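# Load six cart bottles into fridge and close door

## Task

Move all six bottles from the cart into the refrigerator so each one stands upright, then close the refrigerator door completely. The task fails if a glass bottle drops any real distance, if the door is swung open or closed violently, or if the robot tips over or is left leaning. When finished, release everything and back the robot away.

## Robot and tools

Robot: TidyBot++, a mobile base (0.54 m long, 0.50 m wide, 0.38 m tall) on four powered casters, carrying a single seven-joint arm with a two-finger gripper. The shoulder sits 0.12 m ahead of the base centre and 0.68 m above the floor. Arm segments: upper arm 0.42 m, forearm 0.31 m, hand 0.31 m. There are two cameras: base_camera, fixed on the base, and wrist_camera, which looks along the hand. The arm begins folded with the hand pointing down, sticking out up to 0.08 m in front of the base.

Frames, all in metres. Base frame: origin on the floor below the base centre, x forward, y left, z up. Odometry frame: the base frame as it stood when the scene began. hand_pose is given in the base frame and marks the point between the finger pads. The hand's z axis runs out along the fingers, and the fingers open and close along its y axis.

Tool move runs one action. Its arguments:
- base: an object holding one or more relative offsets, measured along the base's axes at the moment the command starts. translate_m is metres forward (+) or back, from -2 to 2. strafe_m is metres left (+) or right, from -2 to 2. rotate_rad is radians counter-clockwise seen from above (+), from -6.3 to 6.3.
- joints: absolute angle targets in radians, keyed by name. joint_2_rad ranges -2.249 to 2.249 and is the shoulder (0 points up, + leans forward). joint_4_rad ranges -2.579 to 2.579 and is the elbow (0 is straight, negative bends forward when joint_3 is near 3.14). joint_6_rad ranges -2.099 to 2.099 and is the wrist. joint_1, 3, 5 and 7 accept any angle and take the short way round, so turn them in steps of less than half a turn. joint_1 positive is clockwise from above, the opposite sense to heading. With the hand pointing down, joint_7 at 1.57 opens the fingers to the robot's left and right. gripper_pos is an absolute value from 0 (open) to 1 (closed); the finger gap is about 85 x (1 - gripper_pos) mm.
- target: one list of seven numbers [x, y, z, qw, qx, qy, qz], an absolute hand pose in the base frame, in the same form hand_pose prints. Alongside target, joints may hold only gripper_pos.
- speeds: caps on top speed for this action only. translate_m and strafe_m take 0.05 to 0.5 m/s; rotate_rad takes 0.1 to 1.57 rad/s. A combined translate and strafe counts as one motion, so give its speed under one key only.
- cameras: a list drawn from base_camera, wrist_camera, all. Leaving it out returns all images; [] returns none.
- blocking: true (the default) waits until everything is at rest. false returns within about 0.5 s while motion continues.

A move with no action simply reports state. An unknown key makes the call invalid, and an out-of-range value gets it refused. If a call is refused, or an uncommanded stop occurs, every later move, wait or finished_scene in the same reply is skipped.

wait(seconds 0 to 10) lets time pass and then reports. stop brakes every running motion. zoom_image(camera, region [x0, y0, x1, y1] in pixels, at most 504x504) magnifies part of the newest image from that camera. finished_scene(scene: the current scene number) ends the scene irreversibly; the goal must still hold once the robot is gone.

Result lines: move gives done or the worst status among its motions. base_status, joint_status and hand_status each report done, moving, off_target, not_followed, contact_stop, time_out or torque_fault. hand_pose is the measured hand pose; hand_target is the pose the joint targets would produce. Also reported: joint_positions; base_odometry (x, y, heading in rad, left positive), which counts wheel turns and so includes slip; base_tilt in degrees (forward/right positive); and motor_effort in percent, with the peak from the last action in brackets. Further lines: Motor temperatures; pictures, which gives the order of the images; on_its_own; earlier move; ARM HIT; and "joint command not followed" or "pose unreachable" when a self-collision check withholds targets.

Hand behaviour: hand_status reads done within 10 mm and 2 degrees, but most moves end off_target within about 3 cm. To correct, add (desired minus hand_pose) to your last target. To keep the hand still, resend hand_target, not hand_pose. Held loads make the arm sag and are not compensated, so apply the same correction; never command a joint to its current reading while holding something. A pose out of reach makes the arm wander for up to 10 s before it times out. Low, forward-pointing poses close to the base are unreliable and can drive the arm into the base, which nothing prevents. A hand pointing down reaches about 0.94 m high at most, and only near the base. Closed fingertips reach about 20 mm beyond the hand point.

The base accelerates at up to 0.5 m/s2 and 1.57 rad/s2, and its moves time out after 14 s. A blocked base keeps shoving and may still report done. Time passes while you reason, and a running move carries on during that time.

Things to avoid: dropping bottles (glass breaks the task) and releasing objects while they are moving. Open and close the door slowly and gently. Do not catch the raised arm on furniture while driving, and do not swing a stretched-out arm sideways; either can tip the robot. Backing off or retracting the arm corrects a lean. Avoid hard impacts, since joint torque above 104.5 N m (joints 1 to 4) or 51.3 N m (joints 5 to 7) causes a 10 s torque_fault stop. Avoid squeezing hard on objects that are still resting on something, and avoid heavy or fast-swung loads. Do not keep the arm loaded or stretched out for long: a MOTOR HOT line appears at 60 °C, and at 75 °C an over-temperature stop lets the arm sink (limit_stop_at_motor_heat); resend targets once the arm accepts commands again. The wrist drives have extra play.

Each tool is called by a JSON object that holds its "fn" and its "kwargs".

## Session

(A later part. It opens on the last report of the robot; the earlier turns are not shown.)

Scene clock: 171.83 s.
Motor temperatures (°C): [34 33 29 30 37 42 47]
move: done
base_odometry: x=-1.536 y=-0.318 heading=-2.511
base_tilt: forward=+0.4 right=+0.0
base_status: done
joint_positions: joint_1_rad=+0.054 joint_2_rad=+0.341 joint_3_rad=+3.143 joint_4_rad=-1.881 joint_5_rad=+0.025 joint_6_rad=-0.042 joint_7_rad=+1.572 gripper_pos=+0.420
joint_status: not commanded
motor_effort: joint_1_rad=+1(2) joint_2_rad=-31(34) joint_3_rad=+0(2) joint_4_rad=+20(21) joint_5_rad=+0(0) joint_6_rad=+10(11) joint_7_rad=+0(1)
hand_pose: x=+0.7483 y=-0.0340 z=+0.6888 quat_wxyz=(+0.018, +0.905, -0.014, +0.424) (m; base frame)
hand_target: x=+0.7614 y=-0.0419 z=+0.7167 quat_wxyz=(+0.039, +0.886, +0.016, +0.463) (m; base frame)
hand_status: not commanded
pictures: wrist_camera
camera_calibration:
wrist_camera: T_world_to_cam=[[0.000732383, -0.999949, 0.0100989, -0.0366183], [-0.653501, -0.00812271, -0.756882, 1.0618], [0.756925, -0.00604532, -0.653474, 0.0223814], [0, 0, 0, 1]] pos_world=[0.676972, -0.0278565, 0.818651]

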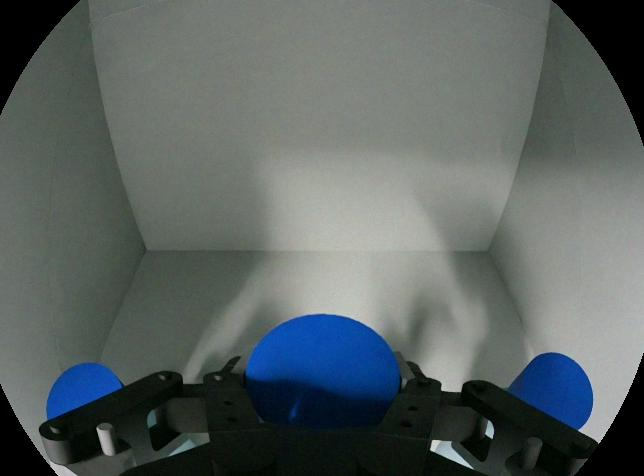

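{"fn": "move", "kwargs": {"joints": {"joint_2_rad": 0.397, "joint_4_rad": -1.937, "joint_6_rad": 0.15}, "cameras": []}}

{"fn": "move", "kwargs": {"joints": {"joint_2_rad": 0.411, "joint_4_rad": -1.941, "joint_6_rad": 0.16}, "cameras": []}}

Scene clock: 173.27 s.
Motor temperatures (°C): [34 34 29 30 37 42 47]
move: done
base_odometry: x=-1.536 y=-0.318 heading=-2.511
base_tilt: forward=+0.4 right=+0.0
base_status: not commanded
joint_positions: joint_1_rad=+0.054 joint_2_rad=+0.404 joint_3_rad=+3.143 joint_4_rad=-1.935 joint_5_rad=+0.025 joint_6_rad=+0.077 joint_7_rad=+1.572 gripper_pos=+0.420
joint_status: all done
motor_effort: joint_1_rad=+0(1) joint_2_rad=-32(35) joint_3_rad=+0(2) joint_4_rad=+18(20) joint_5_rad=+0(0) joint_6_rad=+10(11) joint_7_rad=+0(1)
hand_pose: x=+0.7494 y=-0.0331 z=+0.6519 quat_wxyz=(+0.017, +0.905, -0.013, +0.425) (m; base frame)
hand_target: x=+0.7621 y=-0.0399 z=+0.6733 quat_wxyz=(+0.036, +0.887, +0.018, +0.459) (m; base frame)
hand_status: not commanded
pictures: none
No camera images: "cameras" was empty.

Scene clock: 173.80 s.
Motor temperatures (°C): [34 34 29 30 37 42 47]
move: done
base_odometry: x=-1.536 y=-0.318 heading=-2.511
base_tilt: forward=+0.4 right=+0.0
base_status: not commanded
joint_positions: joint_1_rad=+0.054 joint_2_rad=+0.410 joint_3_rad=+3.143 joint_4_rad=-1.936 joint_5_rad=+0.025 joint_6_rad=+0.085 joint_7_rad=+1.572 gripper_pos=+0.420
joint_status: all done
motor_effort: joint_1_rad=+0(1) joint_2_rad=-32(33) joint_3_rad=+0(1) joint_4_rad=+19(19) joint_5_rad=+0(0) joint_6_rad=+10(11) joint_7_rad=-1(1)
hand_pose: x=+0.7507 y=-0.0332 z=+0.6498 quat_wxyz=(+0.017, +0.904, -0.013, +0.426) (m; base frame)
hand_target: x=+0.7622 y=-0.0397 z=+0.6649 quat_wxyz=(+0.035, +0.889, +0.018, +0.456) (m; base frame)
hand_status: not commanded
pictures: none
No camera images: "cameras" was empty.

{"fn": "move", "kwargs": {"joints": {"joint_2_rad": 0.425, "joint_4_rad": -1.945, "joint_6_rad": 0.17}, "cameras": []}}

{"fn": "move", "kwargs": {"joints": {"joint_2_rad": 0.439, "joint_4_rad": -1.949, "joint_6_rad": 0.18}, "cameras": ["wrist_camera"]}}

Scene clock: 174.63 s.
Motor temperatures (°C): [34 34 29 30 37 42 47]
move: done
base_odometry: x=-1.536 y=-0.318 heading=-2.511
base_tilt: forward=+0.4 right=+0.0
base_status: not commanded
joint_positions: joint_1_rad=+0.054 joint_2_rad=+0.418 joint_3_rad=+3.143 joint_4_rad=-1.937 joint_5_rad=+0.025 joint_6_rad=+0.097 joint_7_rad=+1.572 gripper_pos=+0.420
joint_status: all done
motor_effort: joint_1_rad=+0(1) joint_2_rad=-32(33) joint_3_rad=-1(1) joint_4_rad=+18(19) joint_5_rad=+0(1) joint_6_rad=+10(11) joint_7_rad=+0(1)
hand_pose: x=+0.7522 y=-0.0332 z=+0.6470 quat_wxyz=(+0.017, +0.904, -0.013, +0.427) (m; base frame)
hand_target: x=+0.7621 y=-0.0395 z=+0.6565 quat_wxyz=(+0.035, +0.891, +0.018, +0.452) (m; base frame)
hand_status: not commanded
pictures: none
No camera images: "cameras" was empty.

Scene clock: 175.17 s.
Motor temperatures (°C): [34 34 29 30 37 42 47]
move: done
base_odometry: x=-1.536 y=-0.318 heading=-2.511
base_tilt: forward=+0.4 right=+0.0
base_status: not commanded
joint_positions: joint_1_rad=+0.054 joint_2_rad=+0.421 joint_3_rad=+3.143 joint_4_rad=-1.938 joint_5_rad=+0.025 joint_6_rad=+0.108 joint_7_rad=+1.572 gripper_pos=+0.420
joint_status: all done
motor_effort: joint_1_rad=+0(1) joint_2_rad=-31(32) joint_3_rad=+0(2) joint_4_rad=+17(18) joint_5_rad=+0(0) joint_6_rad=+10(11) joint_7_rad=+0(1)
hand_pose: x=+0.7539 y=-0.0333 z=+0.6470 quat_wxyz=(+0.017, +0.902, -0.013, +0.430) (m; base frame)
hand_target: x=+0.7619 y=-0.0394 z=+0.6481 quat_wxyz=(+0.034, +0.893, +0.018, +0.449) (m; base frame)
hand_status: not commanded
pictures: wrist_camera
camera_calibration:
wrist_camera: T_world_to_cam=[[0.00328408, -0.999958, 0.00853007, -0.0363732], [-0.643582, -0.00864224, -0.765329, 1.03181], [0.765371, -0.00297639, -0.643583, -0.0218136], [0, 0, 0, 1]] pos_world=[0.680866, -0.0275195, 0.775941]

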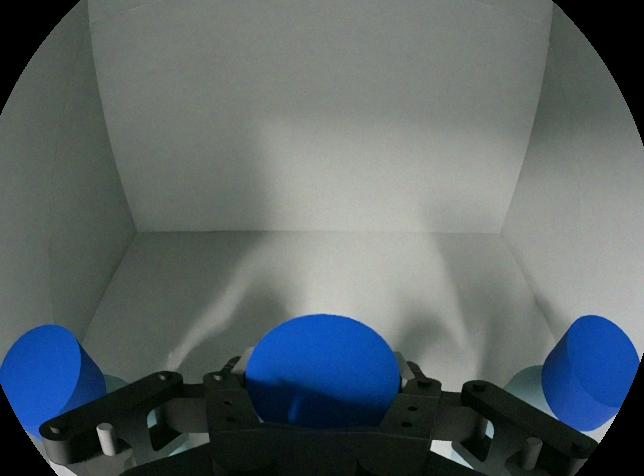

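{"fn": "move", "kwargs": {"joints": {"joint_2_rad": 0.453, "joint_4_rad": -1.953}, "cameras": []}}

{"fn": "move", "kwargs": {"joints": {"joint_2_rad": 0.463, "joint_4_rad": -1.956}, "cameras": []}}

Scene clock: 176.00 s.
Motor temperatures (°C): [34 34 29 30 37 42 47]
move: done
base_odometry: x=-1.536 y=-0.318 heading=-2.511
base_tilt: forward=+0.4 right=+0.0
base_status: not commanded
joint_positions: joint_1_rad=+0.054 joint_2_rad=+0.424 joint_3_rad=+3.143 joint_4_rad=-1.938 joint_5_rad=+0.025 joint_6_rad=+0.114 joint_7_rad=+1.572 gripper_pos=+0.420
joint_status: all done
motor_effort: joint_1_rad=+0(1) joint_2_rad=-27(30) joint_3_rad=-1(1) joint_4_rad=+16(18) joint_5_rad=+0(0) joint_6_rad=+10(10) joint_7_rad=+0(1)
hand_pose: x=+0.7548 y=-0.0333 z=+0.6467 quat_wxyz=(+0.017, +0.902, -0.013, +0.432) (m; base frame)
hand_target: x=+0.7597 y=-0.0392 z=+0.6373 quat_wxyz=(+0.033, +0.897, +0.018, +0.441) (m; base frame)
hand_status: not commanded
pictures: none
No camera images: "cameras" was empty.

Scene clock: 176.47 s.
Motor temperatures (°C): [34 34 29 30 37 42 47]
move: done
base_odometry: x=-1.536 y=-0.318 heading=-2.511
base_tilt: forward=+0.4 right=+0.0
base_status: not commanded
joint_positions: joint_1_rad=+0.054 joint_2_rad=+0.425 joint_3_rad=+3.143 joint_4_rad=-1.938 joint_5_rad=+0.025 joint_6_rad=+0.116 joint_7_rad=+1.572 gripper_pos=+0.420
joint_status: all done
motor_effort: joint_1_rad=+0(1) joint_2_rad=-26(27) joint_3_rad=+0(2) joint_4_rad=+16(17) joint_5_rad=+0(1) joint_6_rad=+9(9) joint_7_rad=+0(1)
hand_pose: x=+0.7552 y=-0.0334 z=+0.6465 quat_wxyz=(+0.017, +0.902, -0.013, +0.432) (m; base frame)
hand_target: x=+0.7579 y=-0.0391 z=+0.6295 quat_wxyz=(+0.033, +0.900, +0.018, +0.435) (m; base frame)
hand_status: not commanded
pictures: none
No camera images: "cameras" was empty.

{"fn": "move", "kwargs": {"joints": {"gripper_pos": 0.08}, "cameras": ["wrist_camera"]}}

Scene clock: 177.60 s.
Motor temperatures (°C): [34 34 29 30 37 42 47]
move: done
base_odometry: x=-1.536 y=-0.318 heading=-2.511
base_tilt: forward=+0.4 right=+0.0
base_status: not commanded
joint_positions: joint_1_rad=+0.054 joint_2_rad=+0.436 joint_3_rad=+3.143 joint_4_rad=-1.938 joint_5_rad=+0.025 joint_6_rad=+0.127 joint_7_rad=+1.572 gripper_pos=+0.080
joint_status: all done
motor_effort: joint_1_rad=+0(1) joint_2_rad=-28(29) joint_3_rad=+0(1) joint_4_rad=+15(17) joint_5_rad=+0(0) joint_6_rad=+7(9) joint_7_rad=+0(1)
hand_pose: x=+0.7569 y=-0.0334 z=+0.6419 quat_wxyz=(+0.017, +0.902, -0.013, +0.432) (m; base frame)
hand_target: x=+0.7579 y=-0.0391 z=+0.6295 quat_wxyz=(+0.033, +0.900, +0.018, +0.435) (m; base frame)
hand_status: not commanded
pictures: wrist_camera
camera_calibration:
wrist_camera: T_world_to_cam=[[0.00349085, -0.999958, 0.00848653, -0.0365778], [-0.640632, -0.00875266, -0.767798, 1.02918], [0.76784, -0.00275648, -0.640636, -0.0311138], [0, 0, 0, 1]] pos_world=[0.683346, -0.027654, 0.770583]

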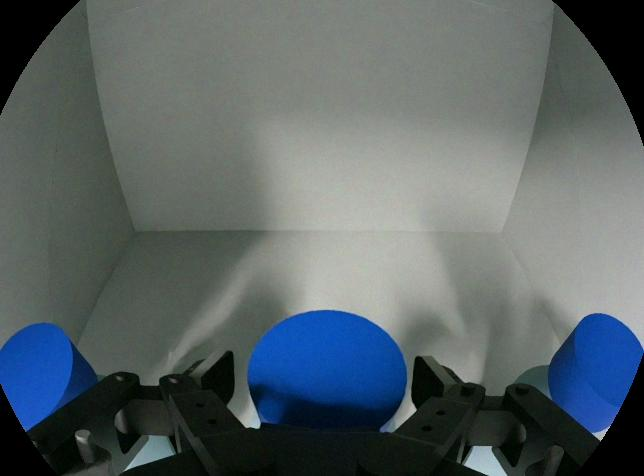

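{"fn": "move", "kwargs": {"base": {"translate_m": -0.25}, "speeds": {"translate_m": 0.35}, "cameras": ["wrist_camera"]}}

Scene clock: 179.50 s.
Motor temperatures (°C): [34 34 29 30 37 42 47]
move: done
base_odometry: x=-1.334 y=-0.171 heading=-2.511
base_tilt: forward=+0.4 right=+0.0
base_status: done
joint_positions: joint_1_rad=+0.058 joint_2_rad=+0.444 joint_3_rad=+3.143 joint_4_rad=-1.943 joint_5_rad=+0.025 joint_6_rad=+0.131 joint_7_rad=+1.572 gripper_pos=+0.080
joint_status: not commanded
motor_effort: joint_1_rad=+0(3) joint_2_rad=-28(33) joint_3_rad=+0(3) joint_4_rad=+14(16) joint_5_rad=+0(0) joint_6_rad=+7(8) joint_7_rad=+0(1)
hand_pose: x=+0.7553 y=-0.0355 z=+0.6360 quat_wxyz=(+0.017, +0.903, -0.014, +0.428) (m; base frame)
hand_target: x=+0.7579 y=-0.0391 z=+0.6295 quat_wxyz=(+0.033, +0.900, +0.018, +0.435) (m; base frame)
hand_status: not commanded
pictures: wrist_camera
camera_calibration:
wrist_camera: T_world_to_cam=[[0.000175545, -0.999969, 0.00789713, -0.0357253], [-0.646811, -0.00613629, -0.762626, 1.02508], [0.76265, -0.00497408, -0.646792, -0.0259401], [0, 0, 0, 1]] pos_world=[0.682822, -0.029563, 0.765256]

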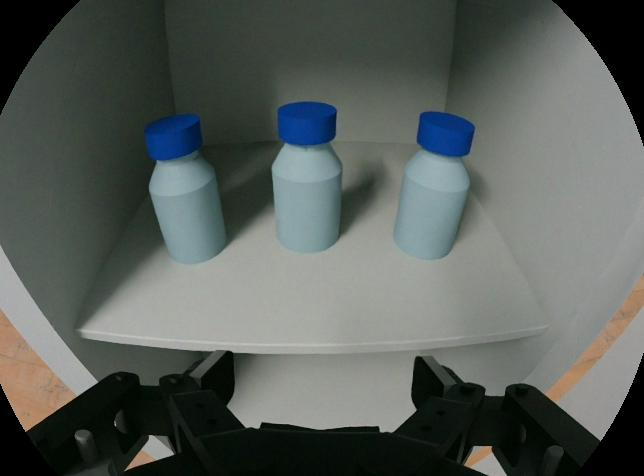

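{"fn": "move", "kwargs": {"base": {"translate_m": -0.35}, "joints": {"joint_1_rad": 0.0, "joint_2_rad": -0.37, "joint_4_rad": -1.27, "joint_6_rad": -1.40, "gripper_pos": 0}, "cameras": []}}

{"fn": "move", "kwargs": {"base": {"translate_m": -0.636, "strafe_m": -0.006, "rotate_rad": -1.829}, "speeds": {"rotate_rad": 1.2}, "cameras": ["wrist_camera"]}}

Scene clock: 184.17 s.
Motor temperatures (°C): [34 34 29 30 37 42 47]
move: done
base_odometry: x=-1.051 y=+0.036 heading=-2.511
base_tilt: forward=+0.4 right=+0.0
base_status: done
joint_positions: joint_1_rad=+0.018 joint_2_rad=-0.372 joint_3_rad=+3.143 joint_4_rad=-1.307 joint_5_rad=+0.025 joint_6_rad=-1.345 joint_7_rad=+1.572 gripper_pos=+0.000
joint_status: all done
motor_effort: joint_1_rad=+0(2) joint_2_rad=-3(32) joint_3_rad=+0(1) joint_4_rad=+16(19) joint_5_rad=+0(1) joint_6_rad=+7(8) joint_7_rad=+0(1)
hand_pose: x=+0.4551 y=-0.0129 z=+1.0579 quat_wxyz=(+0.016, +0.908, -0.011, +0.418) (m; base frame)
hand_target: x=+0.4449 y=-0.0155 z=+1.0624 quat_wxyz=(+0.037, +0.912, +0.016, +0.408) (m; base frame)
hand_status: not commanded
pictures: none
No camera images: "cameras" was empty.

Scene clock: 187.17 s.
Motor temperatures (°C): [34 34 29 30 37 41 47]
move: done
base_odometry: x=-0.541 y=+0.416 heading=+1.945
base_tilt: forward=+0.4 right=+0.0
base_status: done
joint_positions: joint_1_rad=+0.014 joint_2_rad=-0.367 joint_3_rad=+3.143 joint_4_rad=-1.307 joint_5_rad=+0.025 joint_6_rad=-1.348 joint_7_rad=+1.572 gripper_pos=+0.000
joint_status: not commanded
motor_effort: joint_1_rad=+0(1) joint_2_rad=-4(8) joint_3_rad=+0(3) joint_4_rad=+16(17) joint_5_rad=+1(1) joint_6_rad=+8(8) joint_7_rad=+0(1)
hand_pose: x=+0.4565 y=-0.0117 z=+1.0554 quat_wxyz=(+0.015, +0.910, -0.009, +0.414) (m; base frame)
hand_target: x=+0.4449 y=-0.0155 z=+1.0624 quat_wxyz=(+0.037, +0.912, +0.016, +0.408) (m; base frame)
hand_status: not commanded
pictures: wrist_camera
camera_calibration:
wrist_camera: T_world_to_cam=[[0.0109708, -0.999906, 0.00825498, -0.0204844], [-0.671124, -0.0134828, -0.741222, 1.14021], [0.741264, 0.00259169, -0.671209, 0.50896], [0, 0, 0, 1]] pos_world=[0.388172, -0.00642833, 1.18693]

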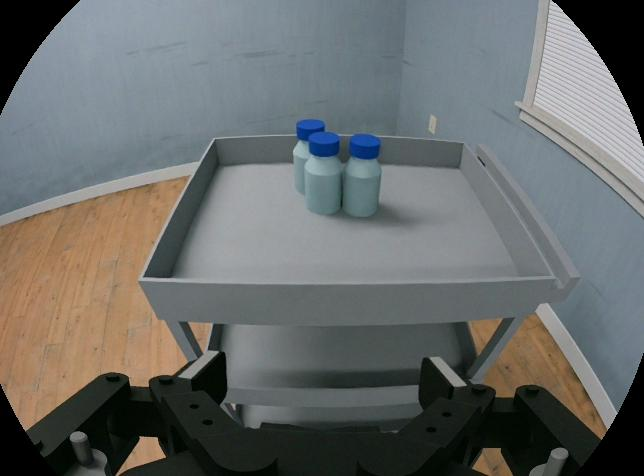

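{"fn": "zoom_image", "kwargs": {"camera": "wrist_camera", "region": [250, 90, 430, 230]}}

Scaled by 2.800.

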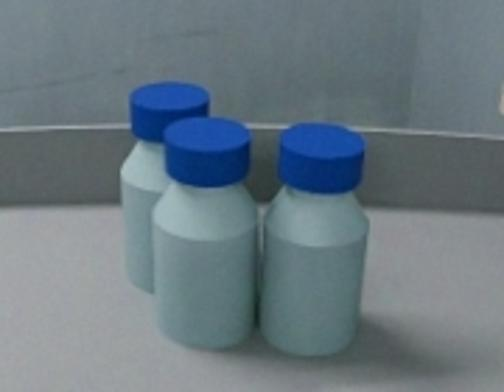

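{"fn": "move", "kwargs": {"base": {"translate_m": 0.31, "strafe_m": 0.02}, "joints": {"joint_2_rad": 0.157, "joint_4_rad": -1.08, "joint_6_rad": -0.93}, "speeds": {"translate_m": 0.3}, "cameras": ["wrist_camera"]}}

{"fn": "zoom_image", "kwargs": {"camera": "wrist_camera", "region": [150, 226, 550, 476]}}

Scene clock: 190.70 s.
Motor temperatures (°C): [34 34 29 30 37 41 47]
move: done
base_odometry: x=-0.673 y=+0.697 heading=+1.944
base_tilt: forward=+0.4 right=-0.1
base_status: done
joint_positions: joint_1_rad=+0.014 joint_2_rad=+0.158 joint_3_rad=+3.143 joint_4_rad=-1.124 joint_5_rad=+0.025 joint_6_rad=-0.987 joint_7_rad=+1.572 gripper_pos=+0.000
joint_status: all done
motor_effort: joint_1_rad=+0(1) joint_2_rad=-23(29) joint_3_rad=+0(1) joint_4_rad=+18(20) joint_5_rad=+0(1) joint_6_rad=+7(9) joint_7_rad=+0(1)
hand_pose: x=+0.7250 y=-0.0145 z=+0.9867 quat_wxyz=(+0.016, +0.906, -0.005, +0.422) (m; base frame)
hand_target: x=+0.7393 y=-0.0124 z=+1.0259 quat_wxyz=(+0.039, +0.883, +0.026, +0.467) (m; base frame)
hand_status: not commanded
pictures: wrist_camera
camera_calibration:
wrist_camera: T_world_to_cam=[[0.0186412, -0.999732, 0.0136999, -0.0366019], [-0.656925, -0.0225764, -0.753617, 1.27125], [0.753725, 0.00504849, -0.657171, 0.240957], [0, 0, 0, 1]] pos_world=[0.654181, -0.00910841, 1.11688]

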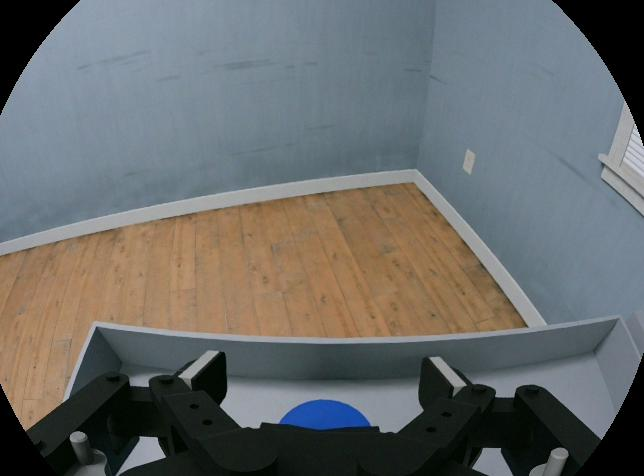

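Scaled by 1.260.

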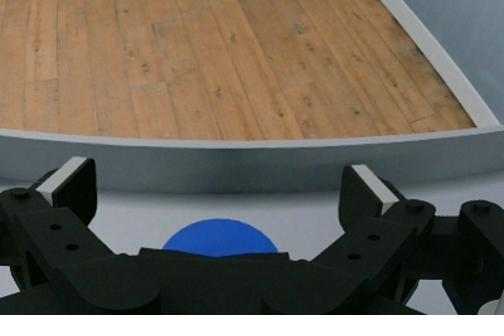

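{"fn": "move", "kwargs": {"joints": {"joint_2_rad": 0.105, "joint_4_rad": -1.432, "joint_6_rad": -0.685}, "cameras": ["wrist_camera"]}}

{"fn": "zoom_image", "kwargs": {"camera": "wrist_camera", "region": [150, 226, 550, 476]}}

Scene clock: 192.97 s.
Motor temperatures (°C): [34 34 29 30 37 41 47]
move: done
base_odometry: x=-0.673 y=+0.697 heading=+1.944
base_tilt: forward=+0.4 right=-0.1
base_status: not commanded
joint_positions: joint_1_rad=+0.014 joint_2_rad=+0.119 joint_3_rad=+3.143 joint_4_rad=-1.402 joint_5_rad=+0.025 joint_6_rad=-0.739 joint_7_rad=+1.578 gripper_pos=+0.000
joint_status: all done
motor_effort: joint_1_rad=+0(1) joint_2_rad=-22(24) joint_3_rad=-1(1) joint_4_rad=+19(21) joint_5_rad=+0(1) joint_6_rad=+7(9) joint_7_rad=+0(1)
hand_pose: x=+0.7231 y=-0.0132 z=+0.9176 quat_wxyz=(+0.016, +0.904, +0.001, +0.427) (m; base frame)
hand_target: x=+0.7249 y=-0.0095 z=+0.9224 quat_wxyz=(+0.036, +0.895, +0.033, +0.443) (m; base frame)
hand_status: not commanded
pictures: wrist_camera
camera_calibration:
wrist_camera: T_world_to_cam=[[0.0283259, -0.999406, 0.019618, -0.0468233], [-0.649524, -0.0333202, -0.75961, 1.21803], [0.759813, 0.00877434, -0.650082, 0.186149], [0, 0, 0, 1]] pos_world=[0.651028, -0.00784385, 1.04716]

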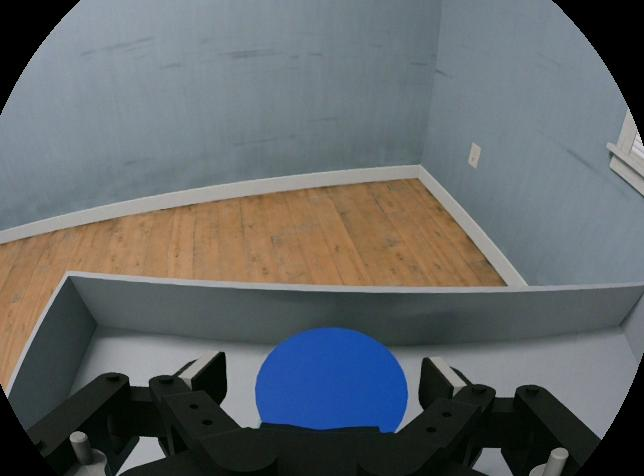

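Scaled by 1.260.

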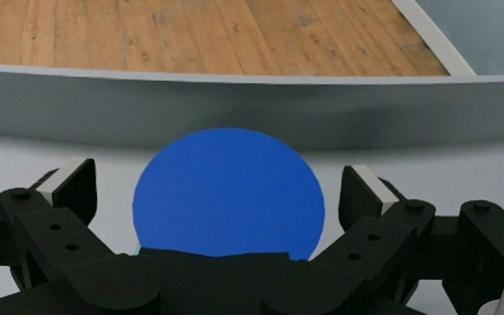

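{"fn": "move", "kwargs": {"joints": {"joint_2_rad": 0.098, "joint_4_rad": -1.45, "joint_1_rad": 0.012}, "cameras": []}}

Scene clock: 194.93 s.
Motor temperatures (°C): [34 34 29 30 37 41 47]
move: done
base_odometry: x=-0.673 y=+0.697 heading=+1.944
base_tilt: forward=+0.4 right=+0.0
base_status: not commanded
joint_positions: joint_1_rad=+0.014 joint_2_rad=+0.109 joint_3_rad=+3.143 joint_4_rad=-1.417 joint_5_rad=+0.025 joint_6_rad=-0.728 joint_7_rad=+1.579 gripper_pos=+0.000
joint_status: all done
motor_effort: joint_1_rad=+1(1) joint_2_rad=-22(24) joint_3_rad=+0(1) joint_4_rad=+19(19) joint_5_rad=+0(0) joint_6_rad=+7(8) joint_7_rad=-1(1)
hand_pose: x=+0.7200 y=-0.0132 z=+0.9178 quat_wxyz=(+0.017, +0.903, +0.002, +0.429) (m; base frame)
hand_target: x=+0.7198 y=-0.0167 z=+0.9166 quat_wxyz=(+0.038, +0.898, +0.028, +0.438) (m; base frame)
hand_status: not commanded
pictures: none
No camera images: "cameras" was empty.

{"fn": "move", "kwargs": {"joints": {"joint_4_rad": -1.463, "joint_6_rad": -0.70}, "cameras": ["wrist_camera"]}}

{"fn": "zoom_image", "kwargs": {"camera": "wrist_camera", "region": [150, 226, 550, 476]}}

Scene clock: 195.87 s.
Motor temperatures (°C): [34 34 29 30 37 41 47]
move: done
base_odometry: x=-0.673 y=+0.697 heading=+1.944
base_tilt: forward=+0.4 right=+0.0
base_status: not commanded
joint_positions: joint_1_rad=+0.014 joint_2_rad=+0.102 joint_3_rad=+3.143 joint_4_rad=-1.424 joint_5_rad=+0.025 joint_6_rad=-0.728 joint_7_rad=+1.579 gripper_pos=+0.000
joint_status: all done
motor_effort: joint_1_rad=+1(1) joint_2_rad=-20(21) joint_3_rad=+0(1) joint_4_rad=+18(18) joint_5_rad=+0(0) joint_6_rad=+6(7) joint_7_rad=-1(1)
hand_pose: x=+0.7172 y=-0.0132 z=+0.9177 quat_wxyz=(+0.017, +0.903, +0.002, +0.429) (m; base frame)
hand_target: x=+0.7144 y=-0.0168 z=+0.9057 quat_wxyz=(+0.038, +0.904, +0.028, +0.425) (m; base frame)
hand_status: not commanded
pictures: wrist_camera
camera_calibration:
wrist_camera: T_world_to_cam=[[0.029416, -0.999345, 0.0210784, -0.0487017], [-0.645954, -0.0350981, -0.762569, 1.21432], [0.762809, 0.00881605, -0.646563, 0.185314], [0, 0, 0, 1]] pos_world=[0.644468, -0.00768325, 1.04685]

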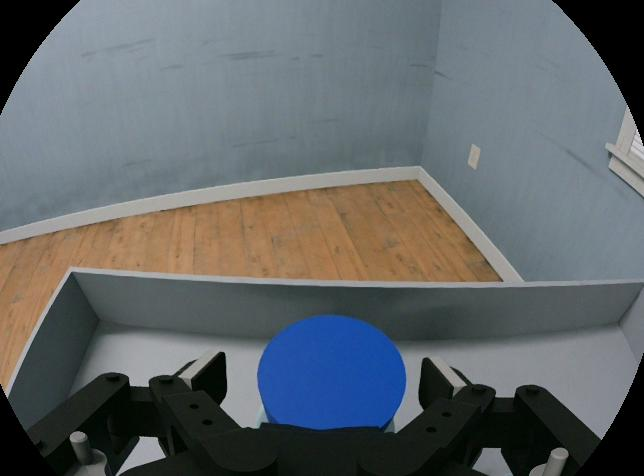

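Scaled by 1.260.

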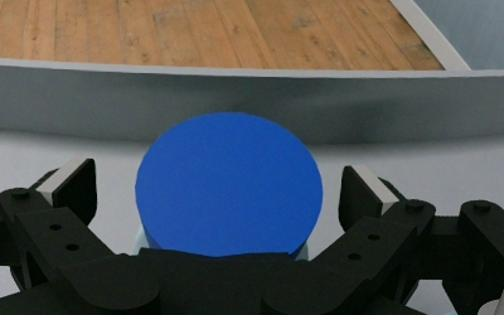

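{"fn": "move", "kwargs": {"joints": {"joint_2_rad": 0.1, "joint_4_rad": -1.43}, "cameras": []}}

{"fn": "move", "kwargs": {"joints": {"gripper_pos": 0.5}, "cameras": ["wrist_camera"]}}

{"fn": "zoom_image", "kwargs": {"camera": "wrist_camera", "region": [150, 226, 550, 476]}}

Scene clock: 198.10 s.
Motor temperatures (°C): [34 34 29 30 37 41 47]
move: done
base_odometry: x=-0.673 y=+0.697 heading=+1.944
base_tilt: forward=+0.4 right=-0.1
base_status: not commanded
joint_positions: joint_1_rad=+0.014 joint_2_rad=+0.102 joint_3_rad=+3.143 joint_4_rad=-1.424 joint_5_rad=+0.025 joint_6_rad=-0.728 joint_7_rad=+1.579 gripper_pos=+0.000
joint_status: all done
motor_effort: joint_1_rad=+1(1) joint_2_rad=-21(21) joint_3_rad=+0(1) joint_4_rad=+17(18) joint_5_rad=+0(0) joint_6_rad=+6(6) joint_7_rad=+0(1)
hand_pose: x=+0.7172 y=-0.0132 z=+0.9178 quat_wxyz=(+0.017, +0.903, +0.002, +0.429) (m; base frame)
hand_target: x=+0.7210 y=-0.0169 z=+0.9229 quat_wxyz=(+0.039, +0.897, +0.028, +0.439) (m; base frame)
hand_status: not commanded
pictures: none
No camera images: "cameras" was empty.

Scene clock: 198.93 s.
Motor temperatures (°C): [34 34 29 30 37 41 47]
move: off_target
base_odometry: x=-0.673 y=+0.697 heading=+1.944
base_tilt: forward=+0.4 right=+0.0
base_status: not commanded
joint_positions: joint_1_rad=+0.014 joint_2_rad=+0.096 joint_3_rad=+3.143 joint_4_rad=-1.424 joint_5_rad=+0.025 joint_6_rad=-0.728 joint_7_rad=+1.580 gripper_pos=+0.423
joint_status: gripper_pos off_target (ended at +0.423, target +0.500)
motor_effort: joint_1_rad=+0(2) joint_2_rad=-20(20) joint_3_rad=-1(2) joint_4_rad=+18(19) joint_5_rad=+0(1) joint_6_rad=+7(7) joint_7_rad=+0(1)
hand_pose: x=+0.7158 y=-0.0132 z=+0.9214 quat_wxyz=(+0.017, +0.902, +0.002, +0.432) (m; base frame)
hand_target: x=+0.7210 y=-0.0169 z=+0.9229 quat_wxyz=(+0.039, +0.897, +0.028, +0.439) (m; base frame)
hand_status: not commanded
pictures: wrist_camera
camera_calibration:
wrist_camera: T_world_to_cam=[[0.0295606, -0.999327, 0.0217383, -0.0494481], [-0.641052, -0.0356399, -0.76667, 1.21656], [0.766928, 0.00872785, -0.641674, 0.181346], [0, 0, 0, 1]] pos_world=[0.642257, -0.00763957, 1.05014]

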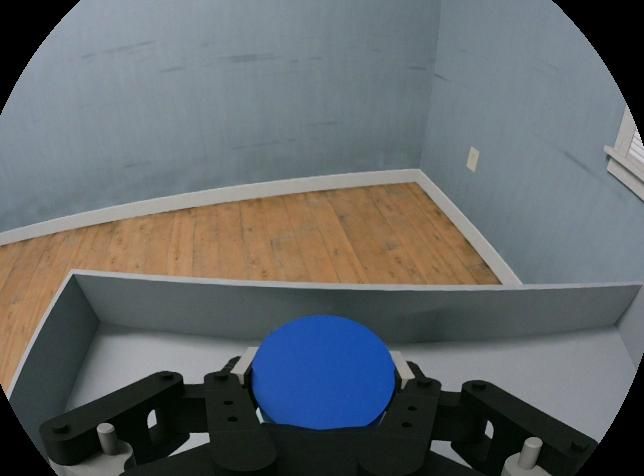

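Scaled by 1.260.

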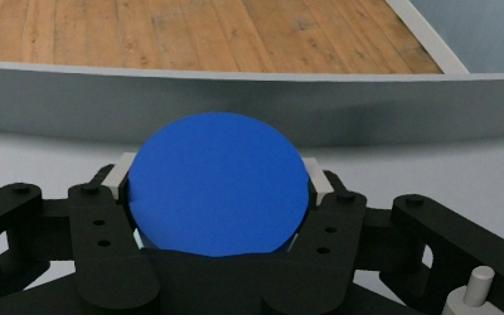

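{"fn": "move", "kwargs": {"joints": {"joint_2_rad": 0.162, "joint_4_rad": -1.07, "joint_6_rad": -0.99, "gripper_pos": 0.62}, "cameras": ["wrist_camera"]}}

Scene clock: 201.73 s.
Motor temperatures (°C): [34 34 29 30 37 41 47]
move: off_target
base_odometry: x=-0.673 y=+0.697 heading=+1.944
base_tilt: forward=+0.4 right=+0.0
base_status: not commanded
joint_positions: joint_1_rad=+0.014 joint_2_rad=+0.161 joint_3_rad=+3.143 joint_4_rad=-1.137 joint_5_rad=+0.025 joint_6_rad=-0.954 joint_7_rad=+1.581 gripper_pos=+0.423
joint_status: joint_4_rad off_target (ended at -1.137, target -1.070); gripper_pos off_target (ended at +0.423, target +0.620); the others done
motor_effort: joint_1_rad=+1(1) joint_2_rad=-28(30) joint_3_rad=-1(2) joint_4_rad=+23(25) joint_5_rad=+1(1) joint_6_rad=+10(12) joint_7_rad=+0(1)
hand_pose: x=+0.7308 y=-0.0145 z=+0.9858 quat_wxyz=(+0.018, +0.903, -0.001, +0.430) (m; base frame)
hand_target: x=+0.7306 y=-0.0203 z=+1.0132 quat_wxyz=(+0.041, +0.896, +0.020, +0.443) (m; base frame)
hand_status: not commanded
pictures: wrist_camera
camera_calibration:
wrist_camera: T_world_to_cam=[[0.0245982, -0.999469, 0.0213608, -0.0486368], [-0.64413, -0.0321863, -0.764238, 1.27542], [0.76452, 0.00503973, -0.64458, 0.215713], [0, 0, 0, 1]] pos_world=[0.65782, -0.00864698, 1.11481]

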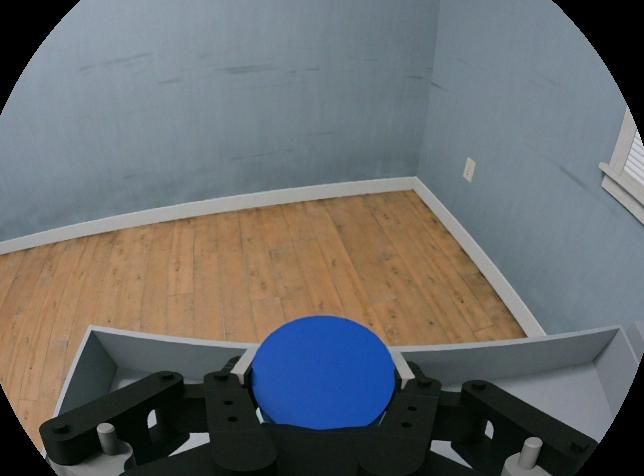

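{"fn": "move", "kwargs": {"base": {"strafe_m": 0.07}, "joints": {"joint_2_rad": 0.206, "joint_4_rad": -0.783, "joint_6_rad": -1.233}, "speeds": {"strafe_m": 0.3}, "cameras": ["wrist_camera", "base_camera"]}}

Scene clock: 204.57 s.
Motor temperatures (°C): [34 34 29 30 37 41 47]
move: off_target
base_odometry: x=-0.738 y=+0.672 heading=+1.944
base_tilt: forward=+0.4 right=-0.1
base_status: done
joint_positions: joint_1_rad=+0.007 joint_2_rad=+0.203 joint_3_rad=+3.139 joint_4_rad=-0.849 joint_5_rad=+0.025 joint_6_rad=-1.197 joint_7_rad=+1.581 gripper_pos=+0.423
joint_status: joint_4_rad off_target (ended at -0.849, target -0.783); the others done
motor_effort: joint_1_rad=+0(3) joint_2_rad=-27(30) joint_3_rad=+0(3) joint_4_rad=+21(24) joint_5_rad=+0(2) joint_6_rad=+10(12) joint_7_rad=+0(1)
hand_pose: x=+0.7194 y=-0.0087 z=+1.0545 quat_wxyz=(+0.015, +0.902, +0.001, +0.432) (m; base frame)
hand_target: x=+0.7148 y=-0.0219 z=+1.0781 quat_wxyz=(+0.041, +0.896, +0.013, +0.443) (m; base frame)
hand_status: not commanded
pictures: base_camera, wrist_camera
camera_calibration:
wrist_camera: T_world_to_cam=[[0.0302812, -0.999374, 0.0182712, -0.0448993], [-0.641402, -0.0334478, -0.766476, 1.32108], [0.766607, 0.0114906, -0.642013, 0.264565], [0, 0, 0, 1]] pos_world=[0.645883, -0.00372415, 1.18325]

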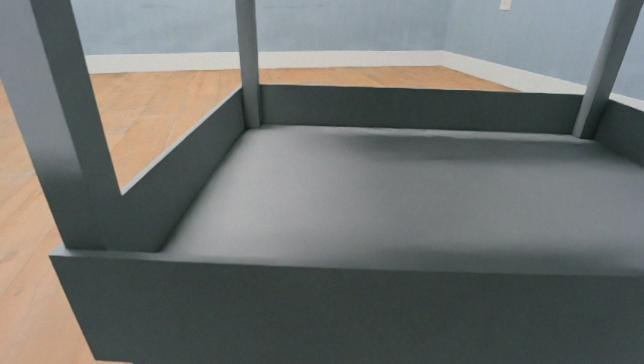

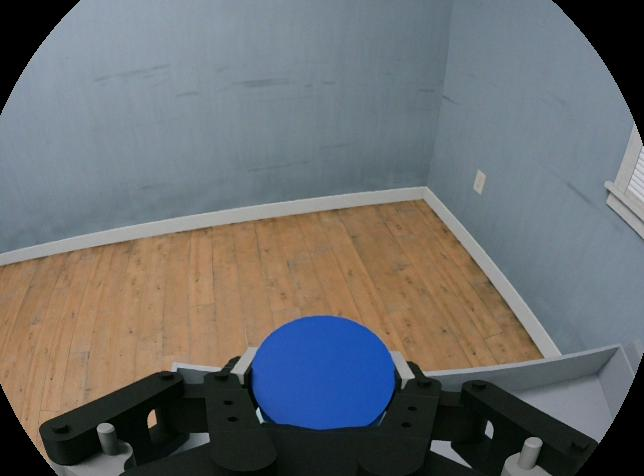

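{"fn": "move", "kwargs": {"base": {"translate_m": -0.2}, "joints": {"joint_2_rad": -0.12, "joint_4_rad": -1.12, "joint_6_rad": -1.30}, "speeds": {"translate_m": 0.35}, "cameras": []}}

{"fn": "move", "kwargs": {"base": {"translate_m": -0.27, "strafe_m": 0.504, "rotate_rad": 1.828}, "joints": {"joint_1_rad": -0.18, "joint_2_rad": -0.37, "joint_4_rad": -1.27, "joint_6_rad": -1.40}, "speeds": {"rotate_rad": 1.2}, "cameras": ["wrist_camera", "base_camera"]}}

Scene clock: 207.27 s.
Motor temperatures (°C): [34 34 29 30 37 41 47]
move: done
base_odometry: x=-0.665 y=+0.485 heading=+1.943
base_tilt: forward=+0.4 right=+0.0
base_status: done
joint_positions: joint_1_rad=+0.007 joint_2_rad=-0.109 joint_3_rad=+3.139 joint_4_rad=-1.117 joint_5_rad=+0.025 joint_6_rad=-1.269 joint_7_rad=+1.581 gripper_pos=+0.423
joint_status: all done
motor_effort: joint_1_rad=+0(1) joint_2_rad=-16(32) joint_3_rad=+0(1) joint_4_rad=+20(23) joint_5_rad=+0(1) joint_6_rad=+11(12) joint_7_rad=+0(1)
hand_pose: x=+0.5760 y=-0.0079 z=+1.0659 quat_wxyz=(+0.015, +0.908, +0.001, +0.419) (m; base frame)
hand_target: x=+0.5648 y=-0.0205 z=+1.0623 quat_wxyz=(+0.040, +0.912, +0.013, +0.407) (m; base frame)
hand_status: not commanded
pictures: none
No camera images: "cameras" was empty.

Scene clock: 210.33 s.
Motor temperatures (°C): [34 34 29 30 37 41 47]
move: done
base_odometry: x=-1.036 y=+0.050 heading=-2.513
base_tilt: forward=+0.4 right=+0.0
base_status: done
joint_positions: joint_1_rad=-0.171 joint_2_rad=-0.354 joint_3_rad=+3.138 joint_4_rad=-1.266 joint_5_rad=+0.028 joint_6_rad=-1.366 joint_7_rad=+1.581 gripper_pos=+0.423
joint_status: all done
motor_effort: joint_1_rad=+0(3) joint_2_rad=-6(20) joint_3_rad=+1(5) joint_4_rad=+19(22) joint_5_rad=+1(4) joint_6_rad=+11(11) joint_7_rad=+0(1)
hand_pose: x=+0.4543 y=+0.0524 z=+1.0671 quat_wxyz=(-0.020, +0.904, +0.081, +0.419) (m; base frame)
hand_target: x=+0.4425 y=+0.0431 z=+1.0624 quat_wxyz=(+0.000, +0.907, +0.098, +0.409) (m; base frame)
hand_status: not commanded
pictures: base_camera, wrist_camera
camera_calibration:
wrist_camera: T_world_to_cam=[[0.203129, -0.978961, 0.0193339, -0.0567089], [-0.646621, -0.148945, -0.748128, 1.15159], [0.735268, 0.139465, -0.663272, 0.505383], [0, 0, 0, 1]] pos_world=[0.384573, 0.0455257, 1.19784]

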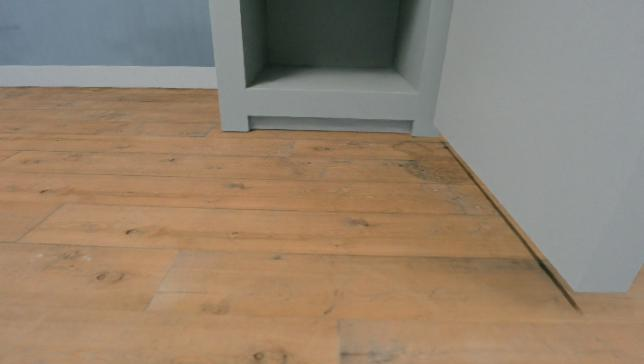

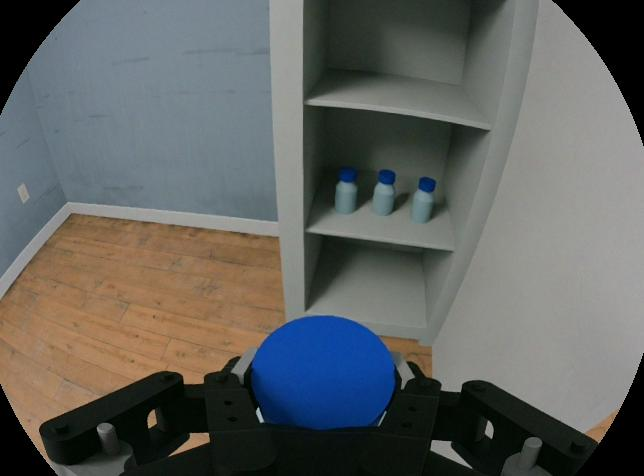

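{"fn": "zoom_image", "kwargs": {"camera": "wrist_camera", "region": [270, 40, 530, 260]}}

Scaled by 1.938.

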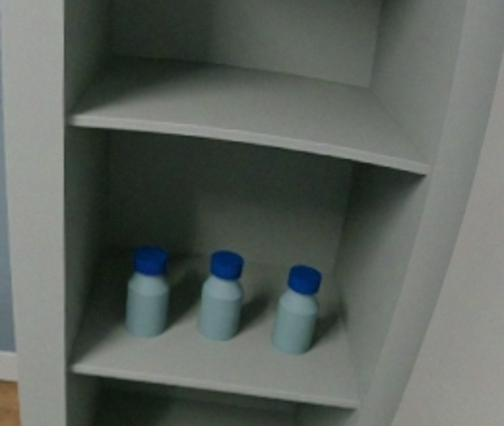

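{"fn": "move", "kwargs": {"base": {"translate_m": 0.36, "strafe_m": 0.04}, "joints": {"joint_1_rad": -0.105, "joint_2_rad": 0.243, "joint_4_rad": -0.442, "joint_6_rad": -1.551}, "speeds": {"translate_m": 0.3}, "cameras": ["wrist_camera"]}}

Scene clock: 215.97 s.
Motor temperatures (°C): [34 34 29 30 37 41 47]
move: off_target
base_odometry: x=-1.304 y=-0.194 heading=-2.512
base_tilt: forward=+0.4 right=-0.1
base_status: done
joint_positions: joint_1_rad=-0.122 joint_2_rad=+0.261 joint_3_rad=+3.138 joint_4_rad=-0.505 joint_5_rad=+0.028 joint_6_rad=-1.515 joint_7_rad=+1.581 gripper_pos=+0.423
joint_status: joint_4_rad off_target (ended at -0.505, target -0.442); the others done
motor_effort: joint_1_rad=+0(2) joint_2_rad=-26(32) joint_3_rad=+0(1) joint_4_rad=+18(21) joint_5_rad=+0(1) joint_6_rad=+10(12) joint_7_rad=+0(1)
hand_pose: x=+0.6777 y=+0.0629 z=+1.1122 quat_wxyz=(-0.012, +0.907, +0.056, +0.417) (m; base frame)
hand_target: x=+0.6623 y=+0.0414 z=+1.1418 quat_wxyz=(+0.013, +0.897, +0.058, +0.438) (m; base frame)
hand_status: not commanded
pictures: wrist_camera
camera_calibration:
wrist_camera: T_world_to_cam=[[0.152081, -0.988265, 0.014255, -0.0518566], [-0.65674, -0.111821, -0.745781, 1.3333], [0.738623, 0.104058, -0.666039, 0.372533], [0, 0, 0, 1]] pos_world=[0.608355, 0.059078, 1.24321]

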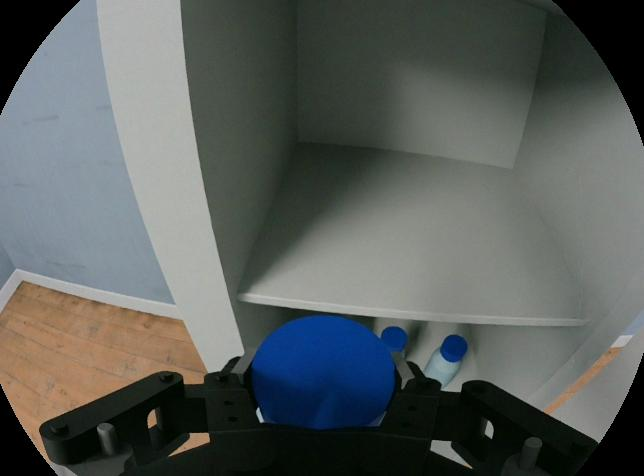

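{"fn": "move", "kwargs": {"base": {"translate_m": 0.30}, "speeds": {"translate_m": 0.2}, "cameras": ["wrist_camera", "base_camera"]}}

Scene clock: 220.43 s.
Motor temperatures (°C): [34 34 29 30 37 41 47]
move: done
base_odometry: x=-1.547 y=-0.371 heading=-2.511
base_tilt: forward=+0.4 right=+0.0
base_status: done
joint_positions: joint_1_rad=-0.121 joint_2_rad=+0.262 joint_3_rad=+3.138 joint_4_rad=-0.500 joint_5_rad=+0.028 joint_6_rad=-1.521 joint_7_rad=+1.581 gripper_pos=+0.423
joint_status: not commanded
motor_effort: joint_1_rad=+1(2) joint_2_rad=-27(31) joint_3_rad=+0(1) joint_4_rad=+18(19) joint_5_rad=+0(1) joint_6_rad=+10(11) joint_7_rad=-1(1)
hand_pose: x=+0.6773 y=+0.0620 z=+1.1119 quat_wxyz=(-0.011, +0.908, +0.056, +0.416) (m; base frame)
hand_target: x=+0.6623 y=+0.0414 z=+1.1418 quat_wxyz=(+0.013, +0.897, +0.058, +0.438) (m; base frame)
hand_status: not commanded
pictures: base_camera, wrist_camera
camera_calibration:
wrist_camera: T_world_to_cam=[[0.150534, -0.988505, 0.0140513, -0.051394], [-0.659183, -0.110955, -0.743752, 1.332], [0.736761, 0.102698, -0.668308, 0.376655], [0, 0, 0, 1]] pos_world=[0.608262, 0.0583078, 1.24312]

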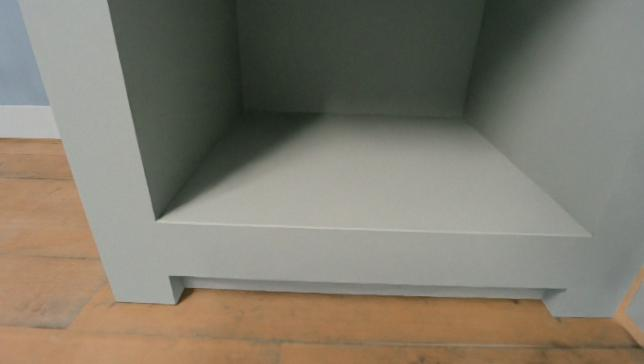

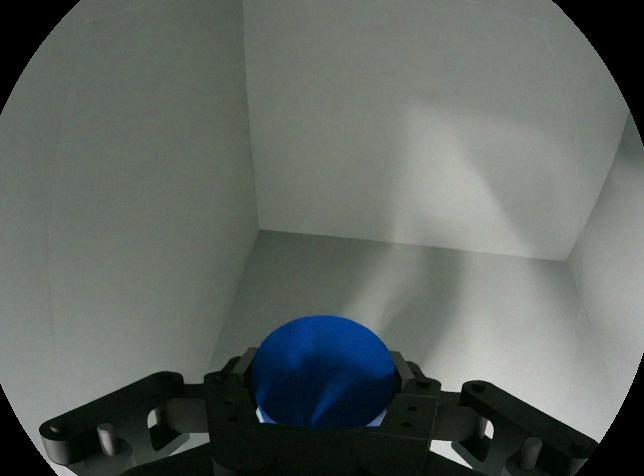

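{"fn": "move", "kwargs": {"joints": {"joint_2_rad": 0.166, "joint_4_rad": -0.735, "joint_6_rad": -1.26}, "cameras": ["wrist_camera"]}}

Scene clock: 223.10 s.
Motor temperatures (°C): [34 34 29 30 37 41 47]
move: done
base_odometry: x=-1.547 y=-0.371 heading=-2.511
base_tilt: forward=+0.4 right=+0.0
base_status: not commanded
joint_positions: joint_1_rad=-0.121 joint_2_rad=+0.206 joint_3_rad=+3.138 joint_4_rad=-0.731 joint_5_rad=+0.028 joint_6_rad=-1.340 joint_7_rad=+1.581 gripper_pos=+0.423
joint_status: all done
motor_effort: joint_1_rad=+1(1) joint_2_rad=-26(28) joint_3_rad=+0(1) joint_4_rad=+20(21) joint_5_rad=+1(1) joint_6_rad=+10(11) joint_7_rad=+0(1)
hand_pose: x=+0.6917 y=+0.0642 z=+1.0775 quat_wxyz=(-0.011, +0.906, +0.058, +0.419) (m; base frame)
hand_target: x=+0.6917 y=+0.0453 z=+1.1190 quat_wxyz=(+0.014, +0.880, +0.063, +0.471) (m; base frame)
hand_status: not commanded
pictures: wrist_camera
camera_calibration:
wrist_camera: T_world_to_cam=[[0.154214, -0.987878, 0.0177407, -0.0575066], [-0.653995, -0.115519, -0.747627, 1.31709], [0.740614, 0.103692, -0.663882, 0.335377], [0, 0, 0, 1]] pos_world=[0.621851, 0.0605628, 1.20836]

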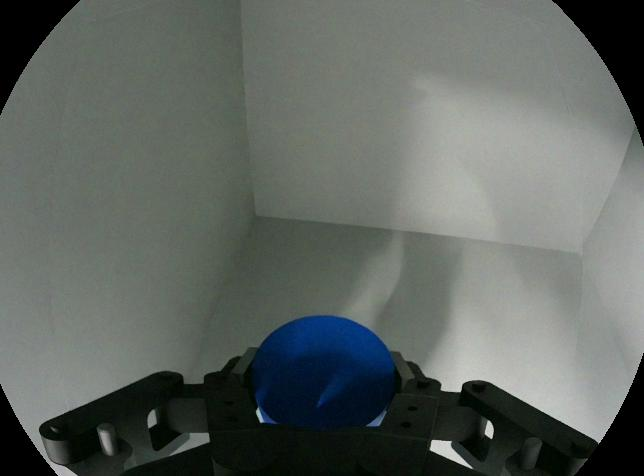

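{"fn": "move", "kwargs": {"joints": {"joint_2_rad": 0.162, "joint_4_rad": -0.762, "joint_6_rad": -1.245}, "cameras": []}}

{"fn": "move", "kwargs": {"joints": {"joint_2_rad": 0.158, "joint_4_rad": -0.785, "joint_6_rad": -1.23}, "cameras": []}}

Scene clock: 224.17 s.
Motor temperatures (°C): [34 34 29 30 37 41 47]
move: done
base_odometry: x=-1.547 y=-0.371 heading=-2.511
base_tilt: forward=+0.4 right=-0.1
base_status: not commanded
joint_positions: joint_1_rad=-0.121 joint_2_rad=+0.200 joint_3_rad=+3.138 joint_4_rad=-0.759 joint_5_rad=+0.028 joint_6_rad=-1.323 joint_7_rad=+1.581 gripper_pos=+0.423
joint_status: all done
motor_effort: joint_1_rad=+1(1) joint_2_rad=-26(29) joint_3_rad=+0(1) joint_4_rad=+20(21) joint_5_rad=+1(1) joint_6_rad=+10(11) joint_7_rad=+0(1)
hand_pose: x=+0.6921 y=+0.0643 z=+1.0719 quat_wxyz=(-0.011, +0.907, +0.058, +0.417) (m; base frame)
hand_target: x=+0.6931 y=+0.0456 z=+1.1115 quat_wxyz=(+0.014, +0.881, +0.064, +0.468) (m; base frame)
hand_status: not commanded
pictures: none
No camera images: "cameras" was empty.

Scene clock: 224.80 s.
Motor temperatures (°C): [34 34 29 30 37 41 47]
move: done
base_odometry: x=-1.547 y=-0.371 heading=-2.511
base_tilt: forward=+0.4 right=-0.1
base_status: not commanded
joint_positions: joint_1_rad=-0.121 joint_2_rad=+0.196 joint_3_rad=+3.138 joint_4_rad=-0.782 joint_5_rad=+0.028 joint_6_rad=-1.307 joint_7_rad=+1.581 gripper_pos=+0.423
joint_status: all done
motor_effort: joint_1_rad=+1(1) joint_2_rad=-27(28) joint_3_rad=+0(1) joint_4_rad=+20(21) joint_5_rad=+1(1) joint_6_rad=+10(11) joint_7_rad=+0(1)
hand_pose: x=+0.6932 y=+0.0645 z=+1.0667 quat_wxyz=(-0.010, +0.908, +0.059, +0.416) (m; base frame)
hand_target: x=+0.6943 y=+0.0458 z=+1.1059 quat_wxyz=(+0.014, +0.882, +0.064, +0.466) (m; base frame)
hand_status: not commanded
pictures: none
No camera images: "cameras" was empty.

{"fn": "move", "kwargs": {"joints": {"joint_2_rad": 0.153, "joint_4_rad": -0.808, "joint_6_rad": -1.215}, "cameras": []}}

{"fn": "move", "kwargs": {"joints": {"joint_2_rad": 0.148, "joint_4_rad": -0.831, "joint_6_rad": -1.20}, "cameras": ["wrist_camera"]}}

Scene clock: 225.80 s.
Motor temperatures (°C): [34 34 29 30 37 41 47]
move: done
base_odometry: x=-1.547 y=-0.371 heading=-2.511
base_tilt: forward=+0.4 right=-0.1
base_status: not commanded
joint_positions: joint_1_rad=-0.121 joint_2_rad=+0.187 joint_3_rad=+3.138 joint_4_rad=-0.801 joint_5_rad=+0.028 joint_6_rad=-1.289 joint_7_rad=+1.581 gripper_pos=+0.423
joint_status: all done
motor_effort: joint_1_rad=+1(1) joint_2_rad=-25(27) joint_3_rad=+1(1) joint_4_rad=+20(20) joint_5_rad=+1(1) joint_6_rad=+10(10) joint_7_rad=+0(1)
hand_pose: x=+0.6928 y=+0.0645 z=+1.0663 quat_wxyz=(-0.011, +0.906, +0.059, +0.419) (m; base frame)
hand_target: x=+0.6949 y=+0.0459 z=+1.1009 quat_wxyz=(+0.014, +0.883, +0.065, +0.465) (m; base frame)
hand_status: not commanded
pictures: none
No camera images: "cameras" was empty.

Scene clock: 226.40 s.
Motor temperatures (°C): [34 34 29 30 37 41 47]
move: done
base_odometry: x=-1.547 y=-0.371 heading=-2.511
base_tilt: forward=+0.4 right=+0.0
base_status: not commanded
joint_positions: joint_1_rad=-0.121 joint_2_rad=+0.177 joint_3_rad=+3.138 joint_4_rad=-0.821 joint_5_rad=+0.028 joint_6_rad=-1.272 joint_7_rad=+1.581 gripper_pos=+0.423
joint_status: all done
motor_effort: joint_1_rad=+0(1) joint_2_rad=-25(26) joint_3_rad=+0(1) joint_4_rad=+19(20) joint_5_rad=+0(1) joint_6_rad=+10(10) joint_7_rad=+0(0)
hand_pose: x=+0.6919 y=+0.0644 z=+1.0661 quat_wxyz=(-0.011, +0.905, +0.059, +0.422) (m; base frame)
hand_target: x=+0.6955 y=+0.0461 z=+1.0958 quat_wxyz=(+0.014, +0.884, +0.065, +0.463) (m; base frame)
hand_status: not commanded
pictures: wrist_camera
camera_calibration:
wrist_camera: T_world_to_cam=[[0.155633, -0.987629, 0.0191671, -0.0596154], [-0.647891, -0.116705, -0.75274, 1.31002], [0.745665, 0.104733, -0.658039, 0.317778], [0, 0, 0, 1]] pos_world=[0.621072, 0.0607258, 1.19636]

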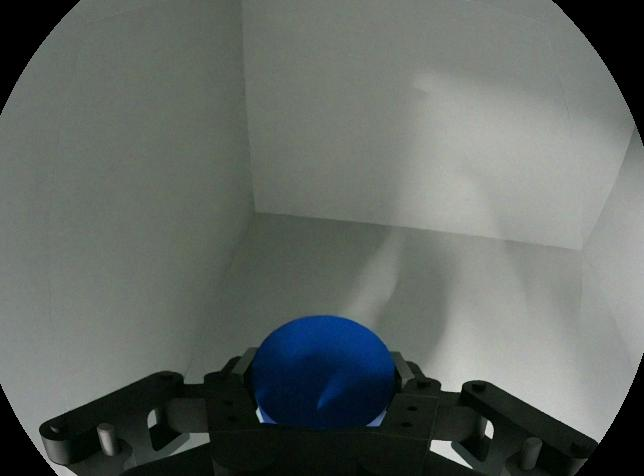

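{"fn": "move", "kwargs": {"joints": {"joint_2_rad": 0.145, "joint_4_rad": -0.845, "joint_6_rad": -1.165}, "cameras": []}}

Scene clock: 227.27 s.
Motor temperatures (°C): [34 34 29 30 37 41 47]
move: done
base_odometry: x=-1.547 y=-0.371 heading=-2.511
base_tilt: forward=+0.4 right=+0.0
base_status: not commanded
joint_positions: joint_1_rad=-0.121 joint_2_rad=+0.176 joint_3_rad=+3.138 joint_4_rad=-0.839 joint_5_rad=+0.028 joint_6_rad=-1.237 joint_7_rad=+1.581 gripper_pos=+0.423
joint_status: all done
motor_effort: joint_1_rad=+0(1) joint_2_rad=-26(28) joint_3_rad=+0(1) joint_4_rad=+21(21) joint_5_rad=+1(1) joint_6_rad=+10(12) joint_7_rad=+0(1)
hand_pose: x=+0.6976 y=+0.0652 z=+1.0660 quat_wxyz=(-0.011, +0.901, +0.059, +0.430) (m; base frame)
hand_target: x=+0.7003 y=+0.0468 z=+1.0993 quat_wxyz=(+0.014, +0.878, +0.065, +0.474) (m; base frame)
hand_status: not commanded
pictures: none
No camera images: "cameras" was empty.

{"fn": "move", "kwargs": {"joints": {"joint_2_rad": 0.15, "joint_4_rad": -0.865, "joint_6_rad": -1.165}, "cameras": []}}

{"fn": "move", "kwargs": {"joints": {"joint_2_rad": 0.16, "joint_4_rad": -0.88, "joint_6_rad": -1.16}, "cameras": ["wrist_camera"]}}

Scene clock: 228.50 s.
Motor temperatures (°C): [34 34 29 30 37 41 47]
move: done
base_odometry: x=-1.547 y=-0.371 heading=-2.511
base_tilt: forward=+0.4 right=+0.0
base_status: not commanded
joint_positions: joint_1_rad=-0.121 joint_2_rad=+0.171 joint_3_rad=+3.138 joint_4_rad=-0.848 joint_5_rad=+0.028 joint_6_rad=-1.229 joint_7_rad=+1.581 gripper_pos=+0.423
joint_status: all done
motor_effort: joint_1_rad=+0(1) joint_2_rad=-24(27) joint_3_rad=-1(1) joint_4_rad=+19(21) joint_5_rad=+1(1) joint_6_rad=+9(10) joint_7_rad=+0(1)
hand_pose: x=+0.6972 y=+0.0652 z=+1.0657 quat_wxyz=(-0.011, +0.900, +0.059, +0.432) (m; base frame)
hand_target: x=+0.7023 y=+0.0470 z=+1.0859 quat_wxyz=(+0.014, +0.884, +0.066, +0.463) (m; base frame)
hand_status: not commanded
pictures: none
No camera images: "cameras" was empty.

Scene clock: 229.03 s.
Motor temperatures (°C): [34 34 29 30 37 41 47]
move: done
base_odometry: x=-1.547 y=-0.371 heading=-2.511
base_tilt: forward=+0.4 right=+0.0
base_status: not commanded
joint_positions: joint_1_rad=-0.121 joint_2_rad=+0.168 joint_3_rad=+3.138 joint_4_rad=-0.856 joint_5_rad=+0.028 joint_6_rad=-1.222 joint_7_rad=+1.581 gripper_pos=+0.423
joint_status: all done
motor_effort: joint_1_rad=+1(1) joint_2_rad=-22(25) joint_3_rad=+0(1) joint_4_rad=+18(20) joint_5_rad=+1(1) joint_6_rad=+9(10) joint_7_rad=+0(0)
hand_pose: x=+0.6973 y=+0.0652 z=+1.0656 quat_wxyz=(-0.011, +0.899, +0.059, +0.433) (m; base frame)
hand_target: x=+0.7069 y=+0.0475 z=+1.0735 quat_wxyz=(+0.015, +0.888, +0.067, +0.454) (m; base frame)
hand_status: not commanded
pictures: wrist_camera
camera_calibration:
wrist_camera: T_world_to_cam=[[0.156227, -0.987504, 0.020709, -0.0617434], [-0.629612, -0.115718, -0.768243, 1.31694], [0.76104, 0.106982, -0.639823, 0.283018], [0, 0, 0, 1]] pos_world=[0.623418, 0.0611438, 1.19409]

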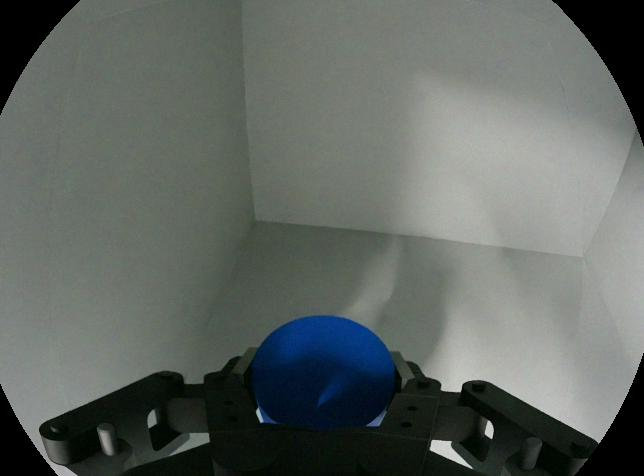

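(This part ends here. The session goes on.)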